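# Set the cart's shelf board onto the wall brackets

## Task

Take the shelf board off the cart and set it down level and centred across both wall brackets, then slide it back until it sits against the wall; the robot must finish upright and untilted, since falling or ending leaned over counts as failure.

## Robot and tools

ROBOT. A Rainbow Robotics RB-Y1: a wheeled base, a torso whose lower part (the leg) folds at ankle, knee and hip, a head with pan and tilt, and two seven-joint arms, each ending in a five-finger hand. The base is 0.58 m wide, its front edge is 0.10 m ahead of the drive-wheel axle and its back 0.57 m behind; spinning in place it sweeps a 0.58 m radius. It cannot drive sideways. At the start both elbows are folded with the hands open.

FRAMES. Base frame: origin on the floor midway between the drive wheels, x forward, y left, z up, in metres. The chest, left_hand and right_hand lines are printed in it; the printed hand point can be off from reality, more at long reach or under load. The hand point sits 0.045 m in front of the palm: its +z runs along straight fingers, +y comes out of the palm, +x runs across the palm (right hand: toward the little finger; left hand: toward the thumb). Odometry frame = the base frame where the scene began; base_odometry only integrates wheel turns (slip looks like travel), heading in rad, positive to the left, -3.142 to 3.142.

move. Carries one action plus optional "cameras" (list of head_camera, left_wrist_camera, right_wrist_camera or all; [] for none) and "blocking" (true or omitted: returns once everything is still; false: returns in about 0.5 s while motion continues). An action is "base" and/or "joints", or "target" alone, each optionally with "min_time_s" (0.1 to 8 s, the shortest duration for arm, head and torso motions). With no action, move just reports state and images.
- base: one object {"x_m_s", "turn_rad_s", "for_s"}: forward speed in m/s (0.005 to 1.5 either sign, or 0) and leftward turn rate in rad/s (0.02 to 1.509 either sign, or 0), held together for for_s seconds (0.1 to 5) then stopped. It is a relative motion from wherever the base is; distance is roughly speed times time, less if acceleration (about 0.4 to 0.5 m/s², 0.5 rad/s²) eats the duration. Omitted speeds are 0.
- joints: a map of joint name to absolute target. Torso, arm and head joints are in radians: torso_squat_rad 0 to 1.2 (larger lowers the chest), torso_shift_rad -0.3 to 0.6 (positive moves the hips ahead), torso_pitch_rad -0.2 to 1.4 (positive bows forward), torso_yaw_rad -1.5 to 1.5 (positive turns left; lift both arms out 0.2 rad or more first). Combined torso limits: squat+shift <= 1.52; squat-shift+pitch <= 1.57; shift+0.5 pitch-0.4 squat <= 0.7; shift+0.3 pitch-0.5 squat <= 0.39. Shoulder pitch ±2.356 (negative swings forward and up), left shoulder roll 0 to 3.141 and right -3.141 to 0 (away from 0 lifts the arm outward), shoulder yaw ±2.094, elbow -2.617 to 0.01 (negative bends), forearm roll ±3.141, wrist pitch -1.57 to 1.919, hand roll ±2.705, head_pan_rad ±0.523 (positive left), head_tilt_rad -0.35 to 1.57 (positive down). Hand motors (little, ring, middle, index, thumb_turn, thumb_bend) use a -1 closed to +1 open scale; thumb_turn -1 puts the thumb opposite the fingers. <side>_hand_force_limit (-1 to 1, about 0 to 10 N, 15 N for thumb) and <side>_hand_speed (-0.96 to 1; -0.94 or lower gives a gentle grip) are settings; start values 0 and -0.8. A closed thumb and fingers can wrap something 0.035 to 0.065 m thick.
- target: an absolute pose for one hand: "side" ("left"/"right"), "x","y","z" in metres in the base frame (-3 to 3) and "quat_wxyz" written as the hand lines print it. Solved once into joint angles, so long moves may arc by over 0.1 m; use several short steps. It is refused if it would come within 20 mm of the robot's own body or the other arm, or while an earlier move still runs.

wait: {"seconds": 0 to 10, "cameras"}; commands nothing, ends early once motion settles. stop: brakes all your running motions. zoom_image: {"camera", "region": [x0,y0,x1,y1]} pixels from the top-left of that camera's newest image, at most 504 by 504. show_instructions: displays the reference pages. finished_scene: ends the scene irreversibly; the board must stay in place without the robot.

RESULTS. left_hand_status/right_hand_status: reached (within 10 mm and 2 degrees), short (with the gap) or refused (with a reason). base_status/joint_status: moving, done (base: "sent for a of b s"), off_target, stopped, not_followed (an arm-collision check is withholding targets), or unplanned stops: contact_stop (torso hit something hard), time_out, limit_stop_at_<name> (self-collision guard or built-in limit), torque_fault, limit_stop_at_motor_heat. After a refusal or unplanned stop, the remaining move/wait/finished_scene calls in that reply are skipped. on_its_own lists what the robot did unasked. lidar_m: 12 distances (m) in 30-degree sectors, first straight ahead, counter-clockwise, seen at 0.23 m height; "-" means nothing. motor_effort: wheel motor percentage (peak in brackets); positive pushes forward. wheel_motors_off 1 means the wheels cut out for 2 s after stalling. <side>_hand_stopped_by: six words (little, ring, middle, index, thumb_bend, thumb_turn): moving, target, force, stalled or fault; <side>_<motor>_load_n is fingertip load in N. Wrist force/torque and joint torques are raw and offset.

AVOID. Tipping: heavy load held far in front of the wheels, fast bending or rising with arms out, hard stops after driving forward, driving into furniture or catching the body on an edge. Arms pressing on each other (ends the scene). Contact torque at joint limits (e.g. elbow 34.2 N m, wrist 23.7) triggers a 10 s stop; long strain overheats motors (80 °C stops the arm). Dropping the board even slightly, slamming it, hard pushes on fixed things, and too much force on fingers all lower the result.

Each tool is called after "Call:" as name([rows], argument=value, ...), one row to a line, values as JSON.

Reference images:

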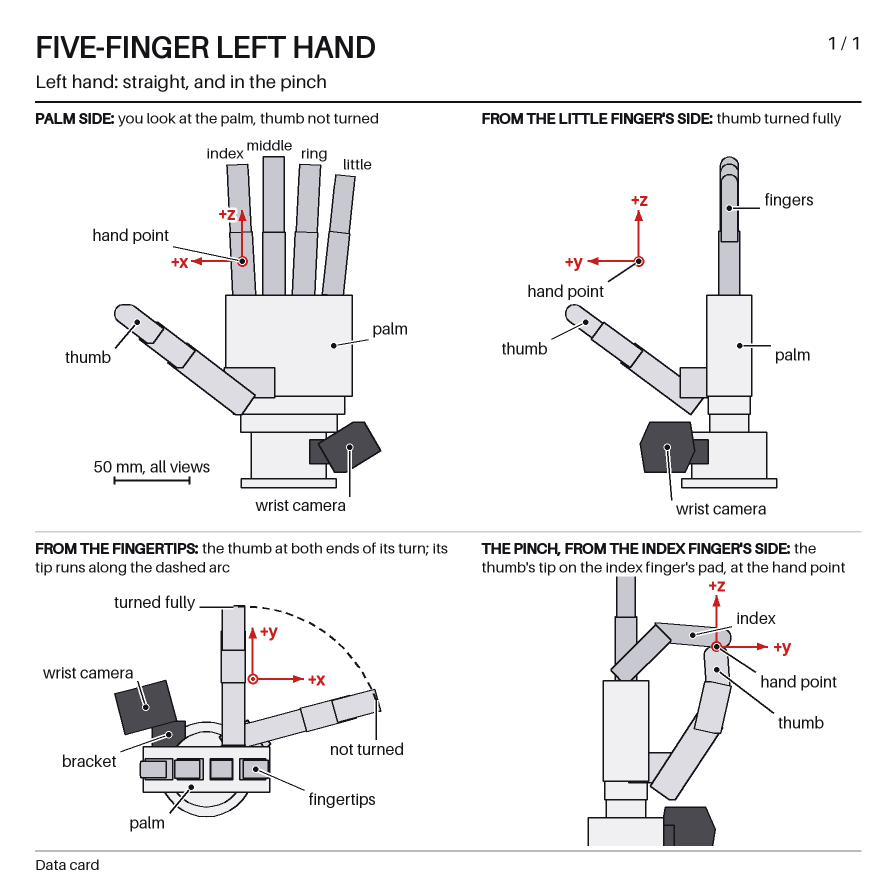

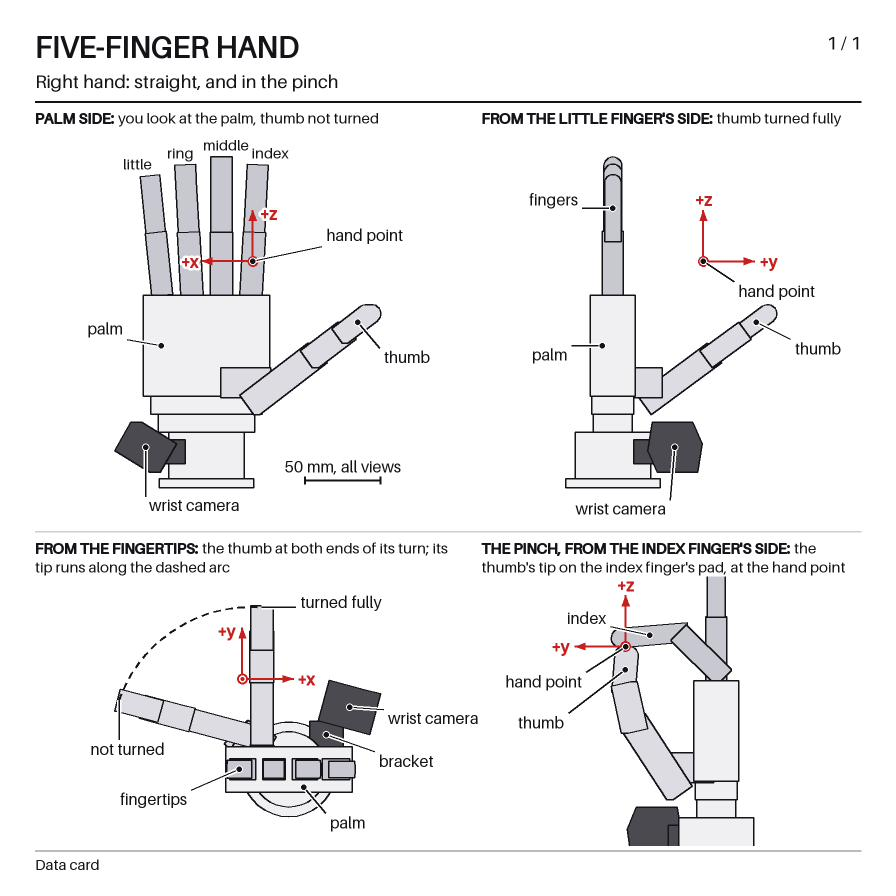

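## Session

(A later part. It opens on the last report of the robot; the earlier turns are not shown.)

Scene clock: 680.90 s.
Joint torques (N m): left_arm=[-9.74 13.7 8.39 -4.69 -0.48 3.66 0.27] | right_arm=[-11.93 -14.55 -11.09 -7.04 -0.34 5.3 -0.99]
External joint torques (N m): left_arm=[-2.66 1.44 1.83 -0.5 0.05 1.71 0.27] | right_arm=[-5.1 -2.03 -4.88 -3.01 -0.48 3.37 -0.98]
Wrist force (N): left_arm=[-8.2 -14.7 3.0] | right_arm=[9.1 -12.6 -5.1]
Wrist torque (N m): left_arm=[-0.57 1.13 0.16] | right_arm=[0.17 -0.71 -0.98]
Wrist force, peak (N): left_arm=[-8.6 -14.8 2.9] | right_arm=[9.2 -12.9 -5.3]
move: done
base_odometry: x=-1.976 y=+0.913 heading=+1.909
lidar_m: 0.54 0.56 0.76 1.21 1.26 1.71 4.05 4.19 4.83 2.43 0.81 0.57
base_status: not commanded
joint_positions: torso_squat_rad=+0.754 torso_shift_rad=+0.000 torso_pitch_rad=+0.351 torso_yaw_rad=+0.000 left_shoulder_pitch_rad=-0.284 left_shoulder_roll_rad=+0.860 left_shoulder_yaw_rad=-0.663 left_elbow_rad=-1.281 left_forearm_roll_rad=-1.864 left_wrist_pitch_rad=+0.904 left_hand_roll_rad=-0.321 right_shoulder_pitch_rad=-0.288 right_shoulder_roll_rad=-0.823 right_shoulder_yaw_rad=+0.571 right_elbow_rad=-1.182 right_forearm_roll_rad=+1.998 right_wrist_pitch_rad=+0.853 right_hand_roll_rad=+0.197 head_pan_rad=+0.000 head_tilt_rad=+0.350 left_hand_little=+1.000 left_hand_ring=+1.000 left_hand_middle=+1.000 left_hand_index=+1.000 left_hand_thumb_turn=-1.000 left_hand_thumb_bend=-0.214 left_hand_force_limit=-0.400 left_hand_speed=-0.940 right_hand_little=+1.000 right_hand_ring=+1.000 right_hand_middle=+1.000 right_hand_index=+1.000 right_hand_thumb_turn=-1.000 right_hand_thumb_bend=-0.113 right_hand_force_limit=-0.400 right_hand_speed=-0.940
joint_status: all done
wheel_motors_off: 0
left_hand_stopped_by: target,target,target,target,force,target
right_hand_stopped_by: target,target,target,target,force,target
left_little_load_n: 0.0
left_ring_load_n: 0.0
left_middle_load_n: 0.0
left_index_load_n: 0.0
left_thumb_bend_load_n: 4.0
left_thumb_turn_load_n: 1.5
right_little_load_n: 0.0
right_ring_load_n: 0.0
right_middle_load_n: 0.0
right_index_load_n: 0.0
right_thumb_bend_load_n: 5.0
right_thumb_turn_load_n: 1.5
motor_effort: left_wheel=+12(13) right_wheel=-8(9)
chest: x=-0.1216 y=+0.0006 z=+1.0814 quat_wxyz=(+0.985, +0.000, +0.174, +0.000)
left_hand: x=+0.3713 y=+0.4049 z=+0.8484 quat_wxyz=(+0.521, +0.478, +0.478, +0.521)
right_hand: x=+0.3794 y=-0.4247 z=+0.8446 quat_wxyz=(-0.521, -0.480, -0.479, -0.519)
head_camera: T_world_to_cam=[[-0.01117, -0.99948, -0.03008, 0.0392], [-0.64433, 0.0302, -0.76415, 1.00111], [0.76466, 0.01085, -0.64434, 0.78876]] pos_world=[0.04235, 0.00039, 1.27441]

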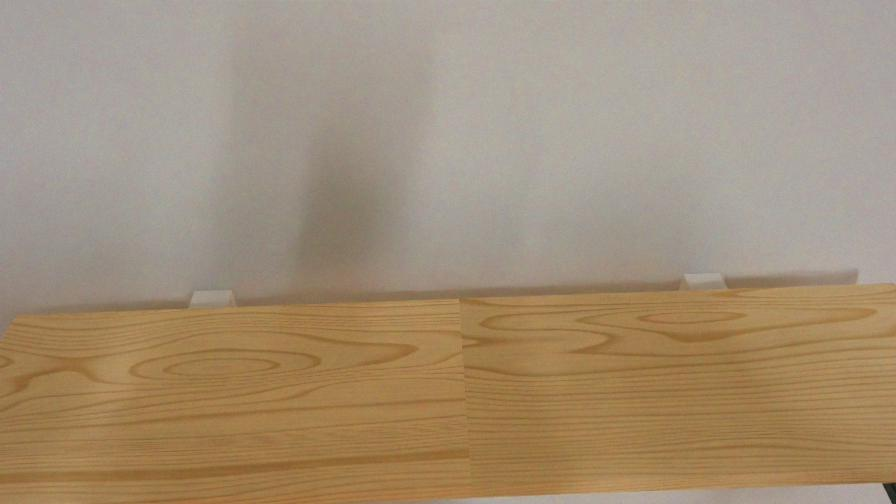

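Call:
move(joints={"torso_yaw_rad": -0.008}, min_time_s=1)

Call:
move(joints={"torso_squat_rad": 0.764}, min_time_s=1.5, cameras=["head_camera"])

Scene clock: 692.73 s.
Joint torques (N m): left_arm=[-10.07 13.35 8.4 -4.75 -0.61 3.75 0.31] | right_arm=[-12 -14.84 -10.95 -6.96 -0.31 5.33 -1.03]
External joint torques (N m): left_arm=[-2.98 1.13 1.86 -0.53 -0.07 1.8 0.3] | right_arm=[-5.18 -2.26 -4.72 -2.95 -0.46 3.41 -1.02]
Wrist force (N): left_arm=[-8.6 -14.7 3.0] | right_arm=[9.2 -12.4 -5.2]
Wrist torque (N m): left_arm=[-0.56 1.19 0.15] | right_arm=[0.21 -0.72 -0.95]
Wrist force, peak (N): left_arm=[-8.7 -14.9 3.0] | right_arm=[9.3 -12.9 -5.1]
move: done
base_odometry: x=-1.976 y=+0.913 heading=+1.909
lidar_m: 0.54 0.57 0.75 1.22 1.26 1.70 4.06 4.20 4.82 2.43 0.81 0.57
base_status: not commanded
joint_positions: torso_squat_rad=+0.754 torso_shift_rad=+0.000 torso_pitch_rad=+0.351 torso_yaw_rad=-0.008 left_shoulder_pitch_rad=-0.284 left_shoulder_roll_rad=+0.860 left_shoulder_yaw_rad=-0.663 left_elbow_rad=-1.281 left_forearm_roll_rad=-1.864 left_wrist_pitch_rad=+0.904 left_hand_roll_rad=-0.321 right_shoulder_pitch_rad=-0.288 right_shoulder_roll_rad=-0.823 right_shoulder_yaw_rad=+0.571 right_elbow_rad=-1.182 right_forearm_roll_rad=+1.998 right_wrist_pitch_rad=+0.853 right_hand_roll_rad=+0.197 head_pan_rad=+0.000 head_tilt_rad=+0.350 left_hand_little=+1.000 left_hand_ring=+1.000 left_hand_middle=+1.000 left_hand_index=+1.000 left_hand_thumb_turn=-1.000 left_hand_thumb_bend=-0.214 left_hand_force_limit=-0.400 left_hand_speed=-0.940 right_hand_little=+1.000 right_hand_ring=+1.000 right_hand_middle=+1.000 right_hand_index=+1.000 right_hand_thumb_turn=-1.000 right_hand_thumb_bend=-0.113 right_hand_force_limit=-0.400 right_hand_speed=-0.940
joint_status: all done
wheel_motors_off: 0
left_hand_stopped_by: target,target,target,target,force,target
right_hand_stopped_by: target,target,target,target,force,target
left_little_load_n: 0.0
left_ring_load_n: 0.0
left_middle_load_n: 0.0
left_index_load_n: 0.0
left_thumb_bend_load_n: 4.0
left_thumb_turn_load_n: 1.5
right_little_load_n: -0.5
right_ring_load_n: 0.0
right_middle_load_n: 0.0
right_index_load_n: 0.0
right_thumb_bend_load_n: 5.0
right_thumb_turn_load_n: 1.5
motor_effort: left_wheel=+12(12) right_wheel=-8(9)
chest: x=-0.1216 y=+0.0006 z=+1.0814 quat_wxyz=(+0.985, -0.001, +0.174, -0.004)
left_hand: x=+0.3743 y=+0.4006 z=+0.8473 quat_wxyz=(+0.524, +0.479, +0.477, +0.518)
right_hand: x=+0.3762 y=-0.4290 z=+0.8458 quat_wxyz=(-0.523, -0.481, -0.478, -0.517)
pictures: none

Scene clock: 694.53 s.
Joint torques (N m): left_arm=[-8.84 13.03 7.56 -4.01 -0.21 1.53 0.29] | right_arm=[-11.67 -14.85 -10.87 -6.8 -0.29 4.71 -1.01]
External joint torques (N m): left_arm=[-1.73 0.81 1.01 0.21 0.32 -0.42 0.29] | right_arm=[-4.84 -2.27 -4.64 -2.78 -0.43 2.79 -1.01]
Wrist force (N): left_arm=[-8.0 -3.7 0.5] | right_arm=[8.9 -9.6 -5.2]
Wrist torque (N m): left_arm=[-0.18 1.06 0.02] | right_arm=[0.09 -0.78 -0.60]
Wrist force, peak (N): left_arm=[-9.0 -14.6 2.7] | right_arm=[8.9 -13.0 -5.3]
move: done
base_odometry: x=-1.976 y=+0.913 heading=+1.909
lidar_m: 0.54 0.56 0.76 1.22 1.27 1.71 4.06 4.18 4.83 2.43 0.81 0.57
base_status: not commanded
joint_positions: torso_squat_rad=+0.764 torso_shift_rad=+0.000 torso_pitch_rad=+0.350 torso_yaw_rad=-0.008 left_shoulder_pitch_rad=-0.285 left_shoulder_roll_rad=+0.860 left_shoulder_yaw_rad=-0.663 left_elbow_rad=-1.281 left_forearm_roll_rad=-1.865 left_wrist_pitch_rad=+0.905 left_hand_roll_rad=-0.321 right_shoulder_pitch_rad=-0.288 right_shoulder_roll_rad=-0.823 right_shoulder_yaw_rad=+0.571 right_elbow_rad=-1.182 right_forearm_roll_rad=+1.998 right_wrist_pitch_rad=+0.853 right_hand_roll_rad=+0.197 head_pan_rad=+0.000 head_tilt_rad=+0.350 left_hand_little=+1.000 left_hand_ring=+1.000 left_hand_middle=+1.000 left_hand_index=+1.000 left_hand_thumb_turn=-1.000 left_hand_thumb_bend=-0.214 left_hand_force_limit=-0.400 left_hand_speed=-0.940 right_hand_little=+1.000 right_hand_ring=+1.000 right_hand_middle=+1.000 right_hand_index=+1.000 right_hand_thumb_turn=-1.000 right_hand_thumb_bend=-0.113 right_hand_force_limit=-0.400 right_hand_speed=-0.940
joint_status: all done
wheel_motors_off: 0
left_hand_stopped_by: target,target,target,target,force,target
right_hand_stopped_by: target,target,target,target,force,target
left_little_load_n: 0.0
left_ring_load_n: 0.0
left_middle_load_n: 0.0
left_index_load_n: 0.0
left_thumb_bend_load_n: 4.5
left_thumb_turn_load_n: 1.5
right_little_load_n: 0.0
right_ring_load_n: 0.0
right_middle_load_n: 0.0
right_index_load_n: 0.0
right_thumb_bend_load_n: 4.0
right_thumb_turn_load_n: 1.5
motor_effort: left_wheel=+11(12) right_wheel=-8(9)
chest: x=-0.1219 y=+0.0006 z=+1.0766 quat_wxyz=(+0.985, -0.001, +0.174, -0.004)
left_hand: x=+0.3742 y=+0.4006 z=+0.8432 quat_wxyz=(+0.524, +0.479, +0.476, +0.519)
right_hand: x=+0.3761 y=-0.4290 z=+0.8413 quat_wxyz=(-0.523, -0.481, -0.477, -0.517)
head_camera: T_world_to_cam=[[-0.01869, -0.99945, -0.0274, 0.03519], [-0.64368, 0.033, -0.76458, 0.99781], [0.76507, 0.00334, -0.64394, 0.78552]] pos_world=[0.04196, -0.00038, 1.2697]

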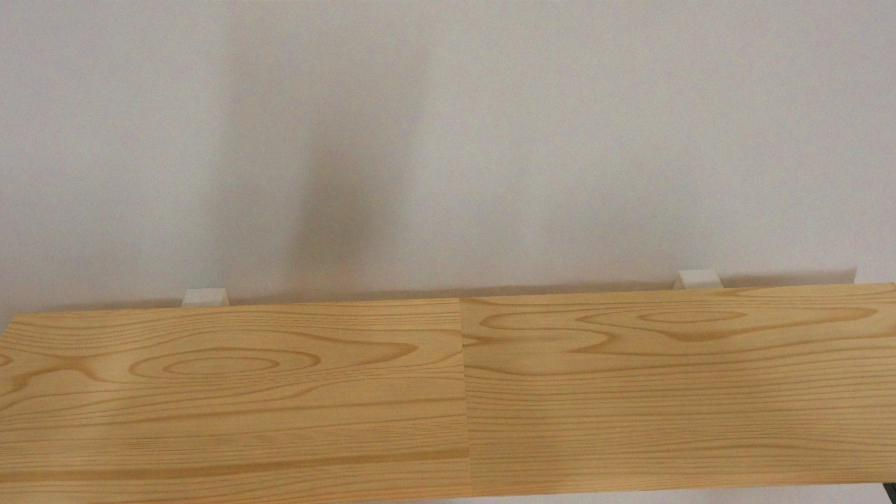

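Call:
move(joints={"left_hand_speed": -0.85, "right_hand_speed": -0.85, "left_hand_thumb_bend": 0.6})

Call:
move(joints={"torso_squat_rad": 0.769}, min_time_s=1, cameras=["head_camera", "left_wrist_camera"])

Scene clock: 703.23 s.
Joint torques (N m): left_arm=[-8.23 13.16 7.55 -4.19 -0.32 1.45 0.32] | right_arm=[-11.99 -14.88 -10.9 -6.82 -0.28 4.73 -1]
External joint torques (N m): left_arm=[-1.12 0.94 1 0.03 0.21 -0.5 0.31] | right_arm=[-5.17 -2.3 -4.68 -2.8 -0.42 2.81 -0.99]
Wrist force (N): left_arm=[-6.0 -7.9 3.2] | right_arm=[8.4 -11.5 -4.6]
Wrist torque (N m): left_arm=[-0.94 0.95 -0.11] | right_arm=[0.02 -0.77 -0.72]
Wrist force, peak (N): left_arm=[-6.3 -8.1 3.5] | right_arm=[8.9 -11.4 -4.6]
move: done
base_odometry: x=-1.976 y=+0.913 heading=+1.909
lidar_m: 0.54 0.56 0.75 1.21 1.26 1.71 4.05 4.19 4.82 2.43 0.80 0.57
base_status: not commanded
joint_positions: torso_squat_rad=+0.764 torso_shift_rad=+0.000 torso_pitch_rad=+0.350 torso_yaw_rad=-0.008 left_shoulder_pitch_rad=-0.285 left_shoulder_roll_rad=+0.860 left_shoulder_yaw_rad=-0.663 left_elbow_rad=-1.281 left_forearm_roll_rad=-1.865 left_wrist_pitch_rad=+0.905 left_hand_roll_rad=-0.321 right_shoulder_pitch_rad=-0.288 right_shoulder_roll_rad=-0.823 right_shoulder_yaw_rad=+0.571 right_elbow_rad=-1.182 right_forearm_roll_rad=+1.998 right_wrist_pitch_rad=+0.853 right_hand_roll_rad=+0.197 head_pan_rad=+0.000 head_tilt_rad=+0.350 left_hand_little=+1.000 left_hand_ring=+1.000 left_hand_middle=+1.000 left_hand_index=+1.000 left_hand_thumb_turn=-1.000 left_hand_thumb_bend=+0.600 left_hand_force_limit=-0.400 left_hand_speed=-0.850 right_hand_little=+1.000 right_hand_ring=+1.000 right_hand_middle=+1.000 right_hand_index=+1.000 right_hand_thumb_turn=-1.000 right_hand_thumb_bend=-0.113 right_hand_force_limit=-0.400 right_hand_speed=-0.850
joint_status: all done
wheel_motors_off: 0
left_hand_stopped_by: target,target,target,target,target,target
right_hand_stopped_by: target,target,target,target,force,target
left_little_load_n: 0.0
left_ring_load_n: 0.0
left_middle_load_n: 0.0
left_index_load_n: 0.0
left_thumb_bend_load_n: 0.0
left_thumb_turn_load_n: 0.0
right_little_load_n: 0.0
right_ring_load_n: 0.5
right_middle_load_n: 0.0
right_index_load_n: 0.0
right_thumb_bend_load_n: 4.0
right_thumb_turn_load_n: 1.5
motor_effort: left_wheel=+11(13) right_wheel=-7(9)
chest: x=-0.1218 y=+0.0006 z=+1.0766 quat_wxyz=(+0.985, -0.001, +0.174, -0.004)
left_hand: x=+0.3743 y=+0.4006 z=+0.8431 quat_wxyz=(+0.524, +0.479, +0.476, +0.519)
right_hand: x=+0.3761 y=-0.4290 z=+0.8412 quat_wxyz=(-0.523, -0.481, -0.478, -0.517)
pictures: none

Scene clock: 704.53 s.
Joint torques (N m): left_arm=[-8.17 12.72 6.98 -4.11 -0.3 1.44 0.35] | right_arm=[-11.99 -14.7 -11.11 -6.65 -0.21 4.69 -0.7]
External joint torques (N m): left_arm=[-1.05 0.5 0.43 0.11 0.23 -0.51 0.34] | right_arm=[-5.16 -2.12 -4.89 -2.64 -0.35 2.77 -0.69]
Wrist force (N): left_arm=[-6.2 -8.0 3.4] | right_arm=[7.5 -10.9 -4.9]
Wrist torque (N m): left_arm=[-0.98 1.00 -0.14] | right_arm=[-0.04 -0.61 -0.51]
Wrist force, peak (N): left_arm=[-6.3 -8.1 3.5] | right_arm=[8.7 -11.5 -4.5]
move: done
base_odometry: x=-1.976 y=+0.913 heading=+1.909
lidar_m: 0.54 0.56 0.76 1.22 1.26 1.71 4.05 4.19 4.83 2.44 0.81 0.57
base_status: not commanded
joint_positions: torso_squat_rad=+0.769 torso_shift_rad=+0.000 torso_pitch_rad=+0.350 torso_yaw_rad=-0.008 left_shoulder_pitch_rad=-0.285 left_shoulder_roll_rad=+0.860 left_shoulder_yaw_rad=-0.663 left_elbow_rad=-1.281 left_forearm_roll_rad=-1.865 left_wrist_pitch_rad=+0.905 left_hand_roll_rad=-0.321 right_shoulder_pitch_rad=-0.288 right_shoulder_roll_rad=-0.823 right_shoulder_yaw_rad=+0.571 right_elbow_rad=-1.182 right_forearm_roll_rad=+1.998 right_wrist_pitch_rad=+0.853 right_hand_roll_rad=+0.197 head_pan_rad=+0.000 head_tilt_rad=+0.350 left_hand_little=+1.000 left_hand_ring=+1.000 left_hand_middle=+1.000 left_hand_index=+1.000 left_hand_thumb_turn=-1.000 left_hand_thumb_bend=+0.600 left_hand_force_limit=-0.400 left_hand_speed=-0.850 right_hand_little=+1.000 right_hand_ring=+1.000 right_hand_middle=+1.000 right_hand_index=+1.000 right_hand_thumb_turn=-1.000 right_hand_thumb_bend=-0.113 right_hand_force_limit=-0.400 right_hand_speed=-0.850
joint_status: all done
wheel_motors_off: 0
left_hand_stopped_by: target,target,target,target,target,target
right_hand_stopped_by: target,target,target,target,force,target
left_little_load_n: 0.0
left_ring_load_n: 0.0
left_middle_load_n: 0.0
left_index_load_n: -0.5
left_thumb_bend_load_n: 0.0
left_thumb_turn_load_n: 0.0
right_little_load_n: 0.0
right_ring_load_n: 0.0
right_middle_load_n: 0.5
right_index_load_n: 0.0
right_thumb_bend_load_n: 2.5
right_thumb_turn_load_n: 1.5
motor_effort: left_wheel=+12(12) right_wheel=-8(9)
chest: x=-0.1218 y=+0.0006 z=+1.0742 quat_wxyz=(+0.985, -0.001, +0.174, -0.004)
left_hand: x=+0.3743 y=+0.4006 z=+0.8407 quat_wxyz=(+0.524, +0.479, +0.476, +0.519)
right_hand: x=+0.3762 y=-0.4290 z=+0.8388 quat_wxyz=(-0.523, -0.481, -0.478, -0.517)
head_camera: T_world_to_cam=[[-0.0187, -0.99945, -0.02739, 0.03512], [-0.64385, 0.033, -0.76444, 0.99586], [0.76493, 0.00334, -0.64411, 0.78397]] pos_world=[0.04216, -0.00038, 1.2672]
left_wrist_camera: T_world_to_cam=[[0.07957, 0.29636, -0.95176, 0.65436], [-0.53206, 0.82003, 0.21086, -0.31099], [0.84296, 0.48961, 0.22293, -0.58622]] pos_world=[0.27663, 0.34812, 0.81905]

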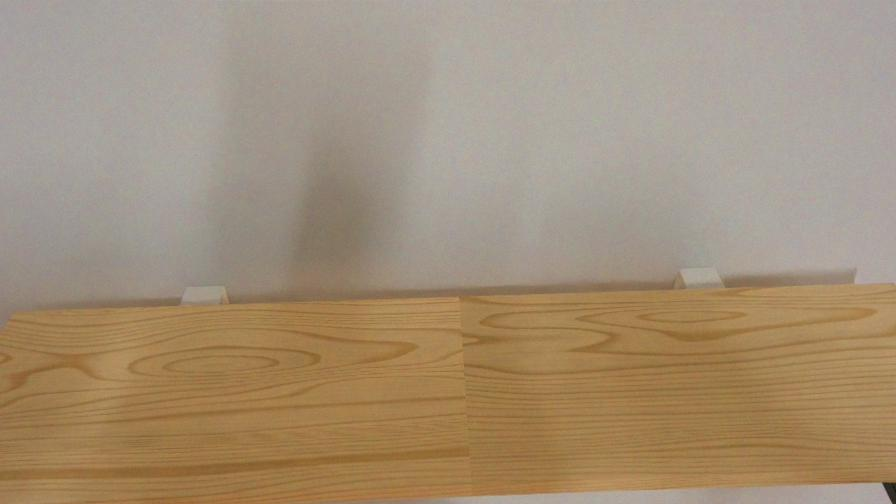

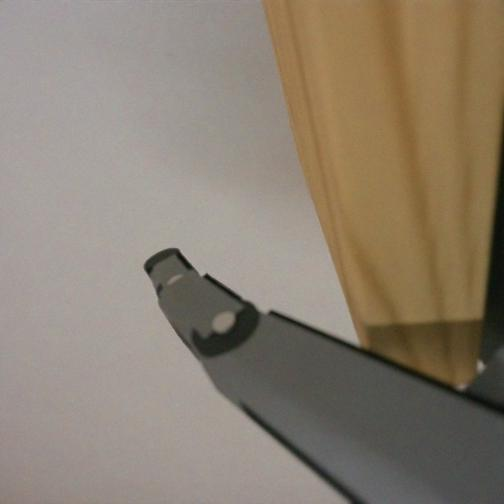

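Call:
move(joints={"right_hand_thumb_bend": 0.6})

Call:
move(joints={"torso_squat_rad": 0.778, "right_hand_thumb_bend": 1.0, "left_hand_thumb_bend": 1.0}, min_time_s=2, cameras=["head_camera", "right_wrist_camera"])

Scene clock: 711.60 s.
Joint torques (N m): left_arm=[-8.6 12.59 7.39 -3.78 -0.38 1.5 0.29] | right_arm=[-12.06 -14.81 -11.14 -6.68 -0.01 4.68 -0.52]
External joint torques (N m): left_arm=[-1.48 0.37 0.84 0.44 0.15 -0.45 0.28] | right_arm=[-5.24 -2.24 -4.91 -2.67 -0.15 2.76 -0.51]
Wrist force (N): left_arm=[-6.2 -7.9 3.3] | right_arm=[7.3 -10.3 -5.1]
Wrist torque (N m): left_arm=[-0.94 1.02 -0.15] | right_arm=[-0.19 -0.44 -0.15]
Wrist force, peak (N): left_arm=[-6.3 -8.2 3.3] | right_arm=[7.6 -11.2 -5.2]
move: done
base_odometry: x=-1.976 y=+0.913 heading=+1.909
lidar_m: 0.54 0.56 0.76 1.22 1.26 1.71 4.06 4.19 4.82 2.44 0.80 0.57
base_status: not commanded
joint_positions: torso_squat_rad=+0.769 torso_shift_rad=+0.000 torso_pitch_rad=+0.350 torso_yaw_rad=-0.008 left_shoulder_pitch_rad=-0.285 left_shoulder_roll_rad=+0.860 left_shoulder_yaw_rad=-0.663 left_elbow_rad=-1.281 left_forearm_roll_rad=-1.865 left_wrist_pitch_rad=+0.905 left_hand_roll_rad=-0.321 right_shoulder_pitch_rad=-0.288 right_shoulder_roll_rad=-0.823 right_shoulder_yaw_rad=+0.571 right_elbow_rad=-1.182 right_forearm_roll_rad=+1.998 right_wrist_pitch_rad=+0.853 right_hand_roll_rad=+0.197 head_pan_rad=+0.000 head_tilt_rad=+0.350 left_hand_little=+1.000 left_hand_ring=+1.000 left_hand_middle=+1.000 left_hand_index=+1.000 left_hand_thumb_turn=-1.000 left_hand_thumb_bend=+0.600 left_hand_force_limit=-0.400 left_hand_speed=-0.850 right_hand_little=+1.000 right_hand_ring=+1.000 right_hand_middle=+1.000 right_hand_index=+1.000 right_hand_thumb_turn=-1.000 right_hand_thumb_bend=+0.600 right_hand_force_limit=-0.400 right_hand_speed=-0.850
joint_status: all done
wheel_motors_off: 0
left_hand_stopped_by: target,target,target,target,target,target
right_hand_stopped_by: target,target,target,target,target,target
left_little_load_n: 0.0
left_ring_load_n: 0.0
left_middle_load_n: 0.0
left_index_load_n: 0.0
left_thumb_bend_load_n: -0.5
left_thumb_turn_load_n: 0.0
right_little_load_n: 0.0
right_ring_load_n: 0.0
right_middle_load_n: 0.0
right_index_load_n: 0.0
right_thumb_bend_load_n: -0.5
right_thumb_turn_load_n: 0.0
motor_effort: left_wheel=+12(13) right_wheel=-7(9)
chest: x=-0.1218 y=+0.0006 z=+1.0742 quat_wxyz=(+0.985, -0.001, +0.174, -0.004)
left_hand: x=+0.3743 y=+0.4006 z=+0.8407 quat_wxyz=(+0.524, +0.479, +0.476, +0.519)
right_hand: x=+0.3762 y=-0.4290 z=+0.8388 quat_wxyz=(-0.523, -0.481, -0.477, -0.517)
pictures: none

Scene clock: 713.93 s.
Joint torques (N m): left_arm=[-8.39 12.84 7.67 -4.07 -0.28 1.46 0.24] | right_arm=[-11.75 -14.84 -10.45 -6.03 0.05 3.63 -0.33]
External joint torques (N m): left_arm=[-1.27 0.62 1.11 0.15 0.25 -0.49 0.24] | right_arm=[-4.92 -2.27 -4.22 -2.02 -0.09 1.72 -0.32]
Wrist force (N): left_arm=[-6.0 -8.2 3.4] | right_arm=[7.2 -6.8 -5.5]
Wrist torque (N m): left_arm=[-1.01 0.96 -0.10] | right_arm=[-0.12 -0.43 0.09]
Wrist force, peak (N): left_arm=[-6.4 -8.3 3.2] | right_arm=[7.4 -10.7 -4.8]
move: done
base_odometry: x=-1.976 y=+0.913 heading=+1.909
lidar_m: 0.54 0.55 0.76 1.22 1.26 1.70 4.06 4.20 4.82 2.43 0.81 0.57
base_status: not commanded
joint_positions: torso_squat_rad=+0.778 torso_shift_rad=+0.000 torso_pitch_rad=+0.350 torso_yaw_rad=-0.008 left_shoulder_pitch_rad=-0.285 left_shoulder_roll_rad=+0.860 left_shoulder_yaw_rad=-0.663 left_elbow_rad=-1.281 left_forearm_roll_rad=-1.865 left_wrist_pitch_rad=+0.905 left_hand_roll_rad=-0.321 right_shoulder_pitch_rad=-0.288 right_shoulder_roll_rad=-0.823 right_shoulder_yaw_rad=+0.571 right_elbow_rad=-1.182 right_forearm_roll_rad=+1.998 right_wrist_pitch_rad=+0.853 right_hand_roll_rad=+0.197 head_pan_rad=+0.000 head_tilt_rad=+0.350 left_hand_little=+1.000 left_hand_ring=+1.000 left_hand_middle=+1.000 left_hand_index=+1.000 left_hand_thumb_turn=-1.000 left_hand_thumb_bend=+1.000 left_hand_force_limit=-0.400 left_hand_speed=-0.850 right_hand_little=+1.000 right_hand_ring=+1.000 right_hand_middle=+1.000 right_hand_index=+1.000 right_hand_thumb_turn=-1.000 right_hand_thumb_bend=+1.000 right_hand_force_limit=-0.400 right_hand_speed=-0.850
joint_status: all done
wheel_motors_off: 0
left_hand_stopped_by: target,target,target,target,target,target
right_hand_stopped_by: target,target,target,target,target,target
left_little_load_n: 0.0
left_ring_load_n: 0.0
left_middle_load_n: 0.0
left_index_load_n: 0.0
left_thumb_bend_load_n: 0.0
left_thumb_turn_load_n: 0.0
right_little_load_n: 0.0
right_ring_load_n: 0.0
right_middle_load_n: -0.5
right_index_load_n: 0.0
right_thumb_bend_load_n: 0.0
right_thumb_turn_load_n: 0.0
motor_effort: left_wheel=+11(13) right_wheel=-8(9)
chest: x=-0.1219 y=+0.0006 z=+1.0698 quat_wxyz=(+0.985, -0.001, +0.174, -0.004)
left_hand: x=+0.3743 y=+0.4006 z=+0.8364 quat_wxyz=(+0.524, +0.479, +0.476, +0.519)
right_hand: x=+0.3761 y=-0.4290 z=+0.8346 quat_wxyz=(-0.524, -0.481, -0.477, -0.517)
head_camera: T_world_to_cam=[[-0.01869, -0.99945, -0.0274, 0.035], [-0.64368, 0.033, -0.76458, 0.99254], [0.76507, 0.00334, -0.64394, 0.78107]] pos_world=[0.04196, -0.00038, 1.2628]
right_wrist_camera: T_world_to_cam=[[-0.06586, 0.26014, 0.96332, -0.66705], [-0.50155, -0.84323, 0.19341, -0.33561], [0.86262, -0.47042, 0.18601, -0.56551]] pos_world=[0.27556, -0.3755, 0.81269]

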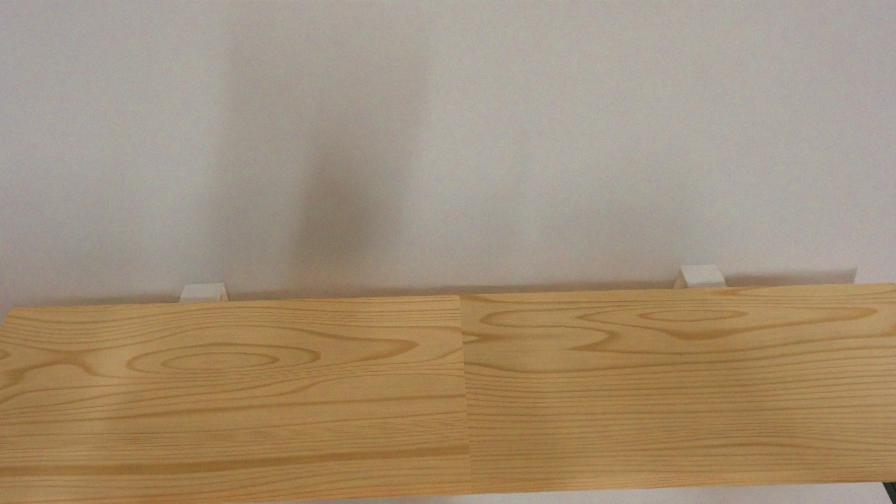

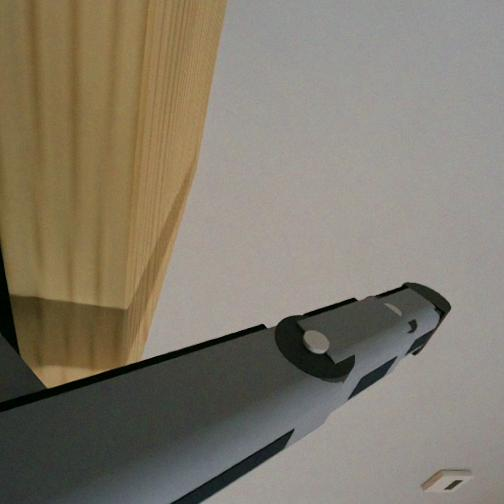

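Call:
move(joints={"torso_squat_rad": 0.79}, min_time_s=1.5)

Call:
move(joints={"torso_squat_rad": 0.80}, min_time_s=1.5, cameras=["head_camera"])

Scene clock: 717.93 s.
Joint torques (N m): left_arm=[-8.13 13.3 6.96 -3.85 -0.25 1.53 0.1] | right_arm=[-10.04 -14.83 -9.05 -5.05 0 2.61 -0.22]
External joint torques (N m): left_arm=[-1.02 1.08 0.41 0.37 0.28 -0.42 0.09] | right_arm=[-3.2 -2.26 -2.82 -1.04 -0.14 0.69 -0.21]
Wrist force (N): left_arm=[-6.2 -7.9 3.3] | right_arm=[6.5 -3.3 -4.6]
Wrist torque (N m): left_arm=[-0.93 0.98 -0.12] | right_arm=[-0.12 -0.42 0.27]
Wrist force, peak (N): left_arm=[-6.4 -8.1 3.9] | right_arm=[7.1 -7.1 -5.7]
move: done
base_odometry: x=-1.976 y=+0.913 heading=+1.909
lidar_m: 0.54 0.56 0.76 1.22 1.25 1.70 4.06 4.19 4.83 2.44 0.81 0.57
base_status: not commanded
joint_positions: torso_squat_rad=+0.790 torso_shift_rad=+0.000 torso_pitch_rad=+0.350 torso_yaw_rad=-0.008 left_shoulder_pitch_rad=-0.285 left_shoulder_roll_rad=+0.860 left_shoulder_yaw_rad=-0.663 left_elbow_rad=-1.281 left_forearm_roll_rad=-1.865 left_wrist_pitch_rad=+0.905 left_hand_roll_rad=-0.321 right_shoulder_pitch_rad=-0.288 right_shoulder_roll_rad=-0.823 right_shoulder_yaw_rad=+0.570 right_elbow_rad=-1.182 right_forearm_roll_rad=+1.998 right_wrist_pitch_rad=+0.853 right_hand_roll_rad=+0.197 head_pan_rad=+0.000 head_tilt_rad=+0.350 left_hand_little=+1.000 left_hand_ring=+1.000 left_hand_middle=+1.000 left_hand_index=+1.000 left_hand_thumb_turn=-1.000 left_hand_thumb_bend=+1.000 left_hand_force_limit=-0.400 left_hand_speed=-0.850 right_hand_little=+1.000 right_hand_ring=+1.000 right_hand_middle=+1.000 right_hand_index=+1.000 right_hand_thumb_turn=-1.000 right_hand_thumb_bend=+1.000 right_hand_force_limit=-0.400 right_hand_speed=-0.850
joint_status: all done
wheel_motors_off: 0
left_hand_stopped_by: target,target,target,target,target,target
right_hand_stopped_by: target,target,target,target,target,target
left_little_load_n: 0.0
left_ring_load_n: 0.0
left_middle_load_n: 0.0
left_index_load_n: 0.0
left_thumb_bend_load_n: 0.0
left_thumb_turn_load_n: 0.0
right_little_load_n: 0.0
right_ring_load_n: 0.0
right_middle_load_n: 0.0
right_index_load_n: 0.0
right_thumb_bend_load_n: 0.0
right_thumb_turn_load_n: 0.0
motor_effort: left_wheel=+11(12) right_wheel=-8(9)
chest: x=-0.1219 y=+0.0006 z=+1.0639 quat_wxyz=(+0.985, -0.001, +0.174, -0.004)
left_hand: x=+0.3742 y=+0.4006 z=+0.8305 quat_wxyz=(+0.524, +0.479, +0.476, +0.519)
right_hand: x=+0.3763 y=-0.4290 z=+0.8292 quat_wxyz=(-0.524, -0.480, -0.477, -0.517)
pictures: none

Scene clock: 719.73 s.
Joint torques (N m): left_arm=[-8.24 13.06 7.62 -4.02 -0.29 1.62 0.46] | right_arm=[-9.98 -14.59 -9.01 -5.21 0.03 2.7 -0.27]
External joint torques (N m): left_arm=[-1.13 0.84 1.07 0.2 0.24 -0.32 0.45] | right_arm=[-3.14 -2.01 -2.78 -1.19 -0.11 0.78 -0.26]
Wrist force (N): left_arm=[-6.2 -6.8 2.8] | right_arm=[6.8 -3.3 -4.6]
Wrist torque (N m): left_arm=[-0.88 0.99 -0.14] | right_arm=[-0.11 -0.45 0.29]
Wrist force, peak (N): left_arm=[-6.3 -8.2 3.5] | right_arm=[7.1 -3.3 -4.4]
move: done
base_odometry: x=-1.976 y=+0.913 heading=+1.909
lidar_m: 0.54 0.57 0.76 1.21 1.25 1.70 4.05 4.20 4.81 2.43 0.81 0.58
base_status: not commanded
joint_positions: torso_squat_rad=+0.800 torso_shift_rad=+0.000 torso_pitch_rad=+0.350 torso_yaw_rad=-0.008 left_shoulder_pitch_rad=-0.285 left_shoulder_roll_rad=+0.860 left_shoulder_yaw_rad=-0.663 left_elbow_rad=-1.281 left_forearm_roll_rad=-1.865 left_wrist_pitch_rad=+0.905 left_hand_roll_rad=-0.321 right_shoulder_pitch_rad=-0.288 right_shoulder_roll_rad=-0.823 right_shoulder_yaw_rad=+0.570 right_elbow_rad=-1.182 right_forearm_roll_rad=+1.998 right_wrist_pitch_rad=+0.853 right_hand_roll_rad=+0.197 head_pan_rad=+0.000 head_tilt_rad=+0.350 left_hand_little=+1.000 left_hand_ring=+1.000 left_hand_middle=+1.000 left_hand_index=+1.000 left_hand_thumb_turn=-1.000 left_hand_thumb_bend=+1.000 left_hand_force_limit=-0.400 left_hand_speed=-0.850 right_hand_little=+1.000 right_hand_ring=+1.000 right_hand_middle=+1.000 right_hand_index=+1.000 right_hand_thumb_turn=-1.000 right_hand_thumb_bend=+1.000 right_hand_force_limit=-0.400 right_hand_speed=-0.850
joint_status: all done
wheel_motors_off: 0
left_hand_stopped_by: target,target,target,target,target,target
right_hand_stopped_by: target,target,target,target,target,target
left_little_load_n: 0.0
left_ring_load_n: 0.0
left_middle_load_n: 0.0
left_index_load_n: 0.0
left_thumb_bend_load_n: 0.0
left_thumb_turn_load_n: 0.0
right_little_load_n: 0.0
right_ring_load_n: 0.0
right_middle_load_n: 0.0
right_index_load_n: -0.5
right_thumb_bend_load_n: 0.0
right_thumb_turn_load_n: 0.0
motor_effort: left_wheel=+13(13) right_wheel=-8(9)
chest: x=-0.1220 y=+0.0006 z=+1.0589 quat_wxyz=(+0.985, -0.001, +0.174, -0.004)
left_hand: x=+0.3742 y=+0.4006 z=+0.8256 quat_wxyz=(+0.524, +0.479, +0.476, +0.519)
right_hand: x=+0.3763 y=-0.4290 z=+0.8242 quat_wxyz=(-0.524, -0.480, -0.477, -0.517)
head_camera: T_world_to_cam=[[-0.01869, -0.99945, -0.0274, 0.03471], [-0.64357, 0.033, -0.76467, 0.98432], [0.76516, 0.00334, -0.64383, 0.77406]] pos_world=[0.04186, -0.00038, 1.252]

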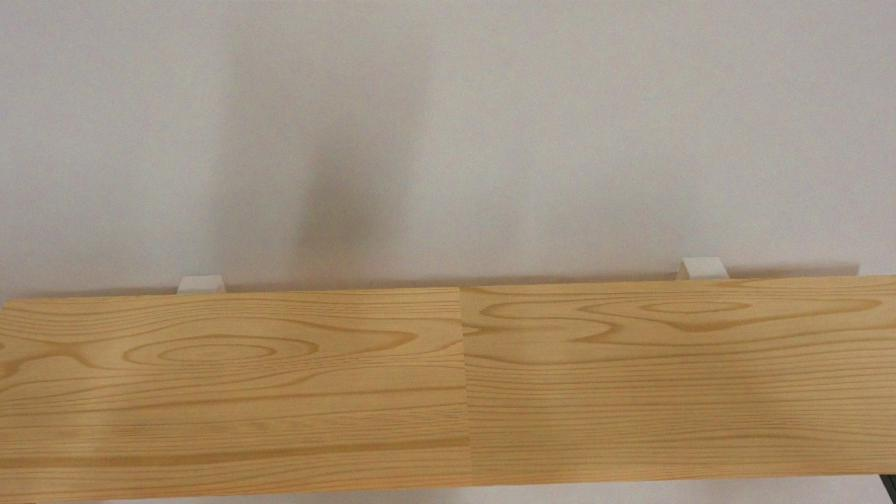

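Call:
move(cameras=["all"])

Scene clock: 731.67 s.
Joint torques (N m): left_arm=[-8.14 13.34 7.28 -3.99 -0.33 1.57 0.2] | right_arm=[-10.13 -14.59 -8.73 -5.04 0 2.69 -0.21]
External joint torques (N m): left_arm=[-1.03 1.12 0.73 0.23 0.2 -0.37 0.19] | right_arm=[-3.29 -2.01 -2.5 -1.02 -0.14 0.77 -0.2]
Motor temperatures (°C): left_arm=[28 32 24 35 29 38 31] | right_arm=[27 29 30 36 35 42 32]
Wrist force (N): left_arm=[-5.9 -6.7 2.6] | right_arm=[6.9 -3.0 -4.6]
Wrist torque (N m): left_arm=[-0.89 0.91 -0.12] | right_arm=[-0.09 -0.49 0.29]
Wrist force, peak (N): left_arm=[-6.4 -6.9 2.9] | right_arm=[6.9 -3.5 -4.5]
base_odometry: x=-1.976 y=+0.913 heading=+1.909
lidar_m: 0.54 0.56 0.76 1.22 1.26 1.71 4.05 4.19 4.82 2.43 0.81 0.57
base_status: not commanded
joint_positions: torso_squat_rad=+0.800 torso_shift_rad=+0.000 torso_pitch_rad=+0.350 torso_yaw_rad=-0.008 left_shoulder_pitch_rad=-0.285 left_shoulder_roll_rad=+0.860 left_shoulder_yaw_rad=-0.663 left_elbow_rad=-1.281 left_forearm_roll_rad=-1.865 left_wrist_pitch_rad=+0.905 left_hand_roll_rad=-0.321 right_shoulder_pitch_rad=-0.288 right_shoulder_roll_rad=-0.823 right_shoulder_yaw_rad=+0.570 right_elbow_rad=-1.182 right_forearm_roll_rad=+1.998 right_wrist_pitch_rad=+0.853 right_hand_roll_rad=+0.197 head_pan_rad=+0.000 head_tilt_rad=+0.350 left_hand_little=+1.000 left_hand_ring=+1.000 left_hand_middle=+1.000 left_hand_index=+1.000 left_hand_thumb_turn=-1.000 left_hand_thumb_bend=+1.000 left_hand_force_limit=-0.400 left_hand_speed=-0.850 right_hand_little=+1.000 right_hand_ring=+1.000 right_hand_middle=+1.000 right_hand_index=+1.000 right_hand_thumb_turn=-1.000 right_hand_thumb_bend=+1.000 right_hand_force_limit=-0.400 right_hand_speed=-0.850
joint_status: all done
wheel_motors_off: 0
left_hand_stopped_by: target,target,target,target,target,target
right_hand_stopped_by: target,target,target,target,target,target
left_little_load_n: 0.0
left_ring_load_n: 0.0
left_middle_load_n: 0.0
left_index_load_n: 0.0
left_thumb_bend_load_n: 0.0
left_thumb_turn_load_n: 0.0
right_little_load_n: 0.0
right_ring_load_n: 0.0
right_middle_load_n: 0.0
right_index_load_n: 0.0
right_thumb_bend_load_n: 0.0
right_thumb_turn_load_n: 0.0
motor_effort: left_wheel=+12(13) right_wheel=-8(9)
chest: x=-0.1220 y=+0.0006 z=+1.0589 quat_wxyz=(+0.985, -0.001, +0.174, -0.004) (m; base frame)
left_hand: x=+0.3742 y=+0.4006 z=+0.8256 quat_wxyz=(+0.524, +0.479, +0.476, +0.519) (m; base frame)
right_hand: x=+0.3763 y=-0.4290 z=+0.8242 quat_wxyz=(-0.524, -0.480, -0.477, -0.517) (m; base frame)
pictures: head_camera, left_wrist_camera, right_wrist_camera
camera_calibration:
head_camera: T_world_to_cam=[[-0.01869, -0.99945, -0.0274, 0.03471], [-0.64357, 0.033, -0.76467, 0.98432], [0.76516, 0.00334, -0.64383, 0.77406]] pos_world=[0.04186, -0.00038, 1.252]
left_wrist_camera: T_world_to_cam=[[0.07991, 0.29635, -0.95173, 0.63979], [-0.5321, 0.82005, 0.21067, -0.30769], [0.8429, 0.48958, 0.22321, -0.58295]] pos_world=[0.27653, 0.34812, 0.80385]
right_wrist_camera: T_world_to_cam=[[-0.06706, 0.25995, 0.96329, -0.65663], [-0.50183, -0.84324, 0.19262, -0.33277], [0.86236, -0.47049, 0.187, -0.56449]] pos_world=[0.27576, -0.3755, 0.80218]

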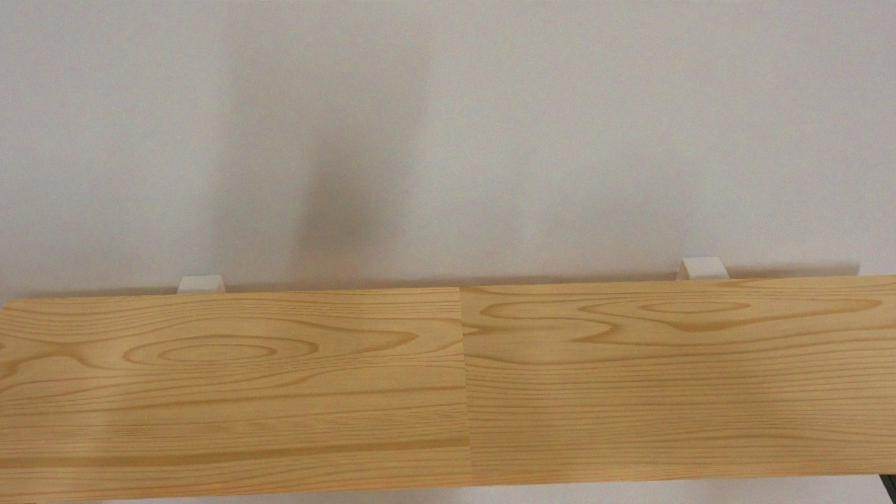

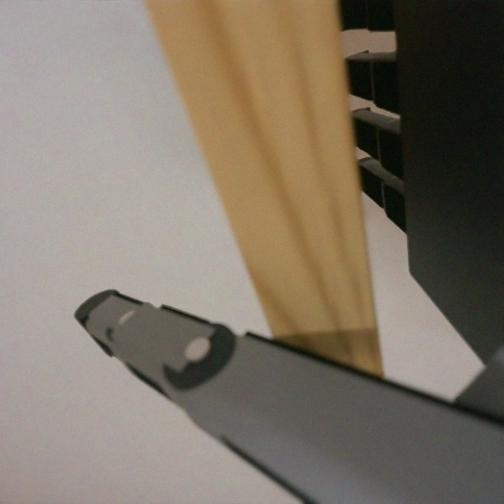

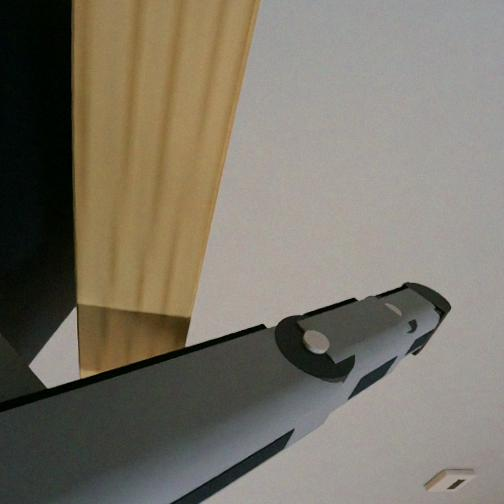

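Call:
move(base={"x_m_s": -0.05, "for_s": 3}, cameras=["all"])

Scene clock: 738.17 s.
Joint torques (N m): left_arm=[-7.67 12.66 7.26 -3.94 -0.33 1.55 0.27] | right_arm=[-8.63 -14.37 -8.51 -4.7 0.08 2.5 -0.14]
External joint torques (N m): left_arm=[-0.55 0.44 0.71 0.28 0.2 -0.39 0.26] | right_arm=[-1.79 -1.79 -2.27 -0.68 -0.06 0.58 -0.14]
Wrist force (N): left_arm=[-5.9 -7.6 3.2] | right_arm=[6.7 -3.3 -4.4]
Wrist torque (N m): left_arm=[-0.88 0.96 -0.11] | right_arm=[-0.12 -0.46 0.29]
Wrist force, peak (N): left_arm=[-6.3 -8.5 3.8] | right_arm=[6.8 -3.6 -4.7]
move: done
base_odometry: x=-1.926 y=+0.771 heading=+1.910
lidar_m: 0.69 0.71 0.97 1.21 1.25 1.70 3.91 4.04 4.82 3.05 1.03 0.73
base_status: done (sent for 3 of 3 s)
joint_positions: torso_squat_rad=+0.800 torso_shift_rad=+0.000 torso_pitch_rad=+0.350 torso_yaw_rad=-0.008 left_shoulder_pitch_rad=-0.285 left_shoulder_roll_rad=+0.860 left_shoulder_yaw_rad=-0.663 left_elbow_rad=-1.281 left_forearm_roll_rad=-1.865 left_wrist_pitch_rad=+0.905 left_hand_roll_rad=-0.321 right_shoulder_pitch_rad=-0.288 right_shoulder_roll_rad=-0.823 right_shoulder_yaw_rad=+0.570 right_elbow_rad=-1.182 right_forearm_roll_rad=+1.998 right_wrist_pitch_rad=+0.853 right_hand_roll_rad=+0.197 head_pan_rad=+0.000 head_tilt_rad=+0.350 left_hand_little=+1.000 left_hand_ring=+1.000 left_hand_middle=+1.000 left_hand_index=+1.000 left_hand_thumb_turn=-1.000 left_hand_thumb_bend=+1.000 left_hand_force_limit=-0.400 left_hand_speed=-0.850 right_hand_little=+1.000 right_hand_ring=+1.000 right_hand_middle=+1.000 right_hand_index=+1.000 right_hand_thumb_turn=-1.000 right_hand_thumb_bend=+1.000 right_hand_force_limit=-0.400 right_hand_speed=-0.850
joint_status: not commanded
wheel_motors_off: 0
left_hand_stopped_by: target,target,target,target,target,target
right_hand_stopped_by: target,target,target,target,target,target
left_little_load_n: 0.0
left_ring_load_n: 0.0
left_middle_load_n: 0.0
left_index_load_n: 0.0
left_thumb_bend_load_n: 0.0
left_thumb_turn_load_n: 0.0
right_little_load_n: 0.0
right_ring_load_n: 0.0
right_middle_load_n: 0.0
right_index_load_n: 0.0
right_thumb_bend_load_n: 0.0
right_thumb_turn_load_n: 0.0
motor_effort: left_wheel=+13(31) right_wheel=-13(25)
chest: x=-0.1219 y=+0.0006 z=+1.0589 quat_wxyz=(+0.985, -0.001, +0.174, -0.004)
left_hand: x=+0.3744 y=+0.4006 z=+0.8255 quat_wxyz=(+0.524, +0.479, +0.476, +0.519)
right_hand: x=+0.3764 y=-0.4290 z=+0.8244 quat_wxyz=(-0.524, -0.480, -0.477, -0.517)
pictures: head_camera, left_wrist_camera, right_wrist_camera
head_camera: T_world_to_cam=[[-0.01869, -0.99945, -0.0274, 0.0347], [-0.64368, 0.033, -0.76458, 0.9842], [0.76507, 0.00334, -0.64394, 0.77406]] pos_world=[0.04196, -0.00038, 1.2519]
left_wrist_camera: T_world_to_cam=[[0.08006, 0.29633, -0.95172, 0.63974], [-0.53204, 0.82011, 0.21059, -0.30761], [0.84293, 0.48949, 0.22332, -0.5831]] pos_world=[0.27663, 0.34812, 0.80385]
right_wrist_camera: T_world_to_cam=[[-0.06736, 0.26001, 0.96325, -0.65649], [-0.50188, -0.84324, 0.19252, -0.33263], [0.86231, -0.47047, 0.18729, -0.56478]] pos_world=[0.27586, -0.3755, 0.80218]

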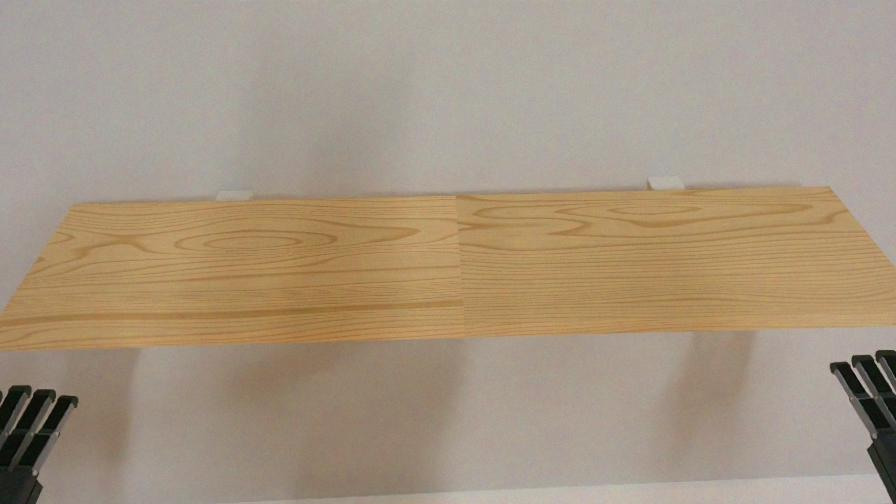

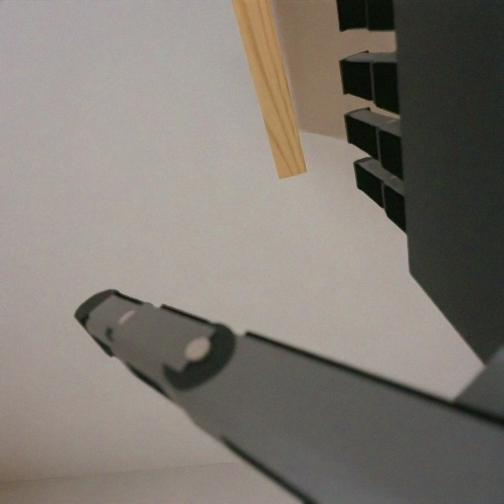

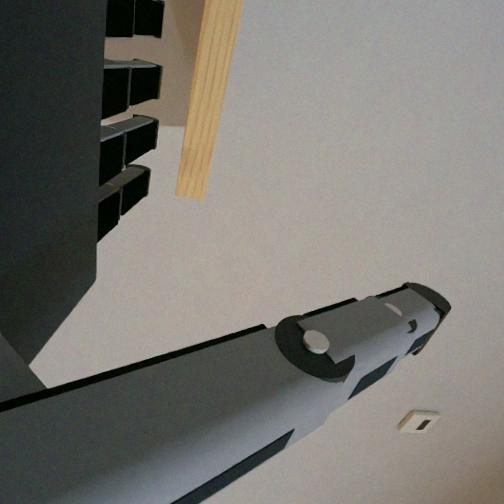

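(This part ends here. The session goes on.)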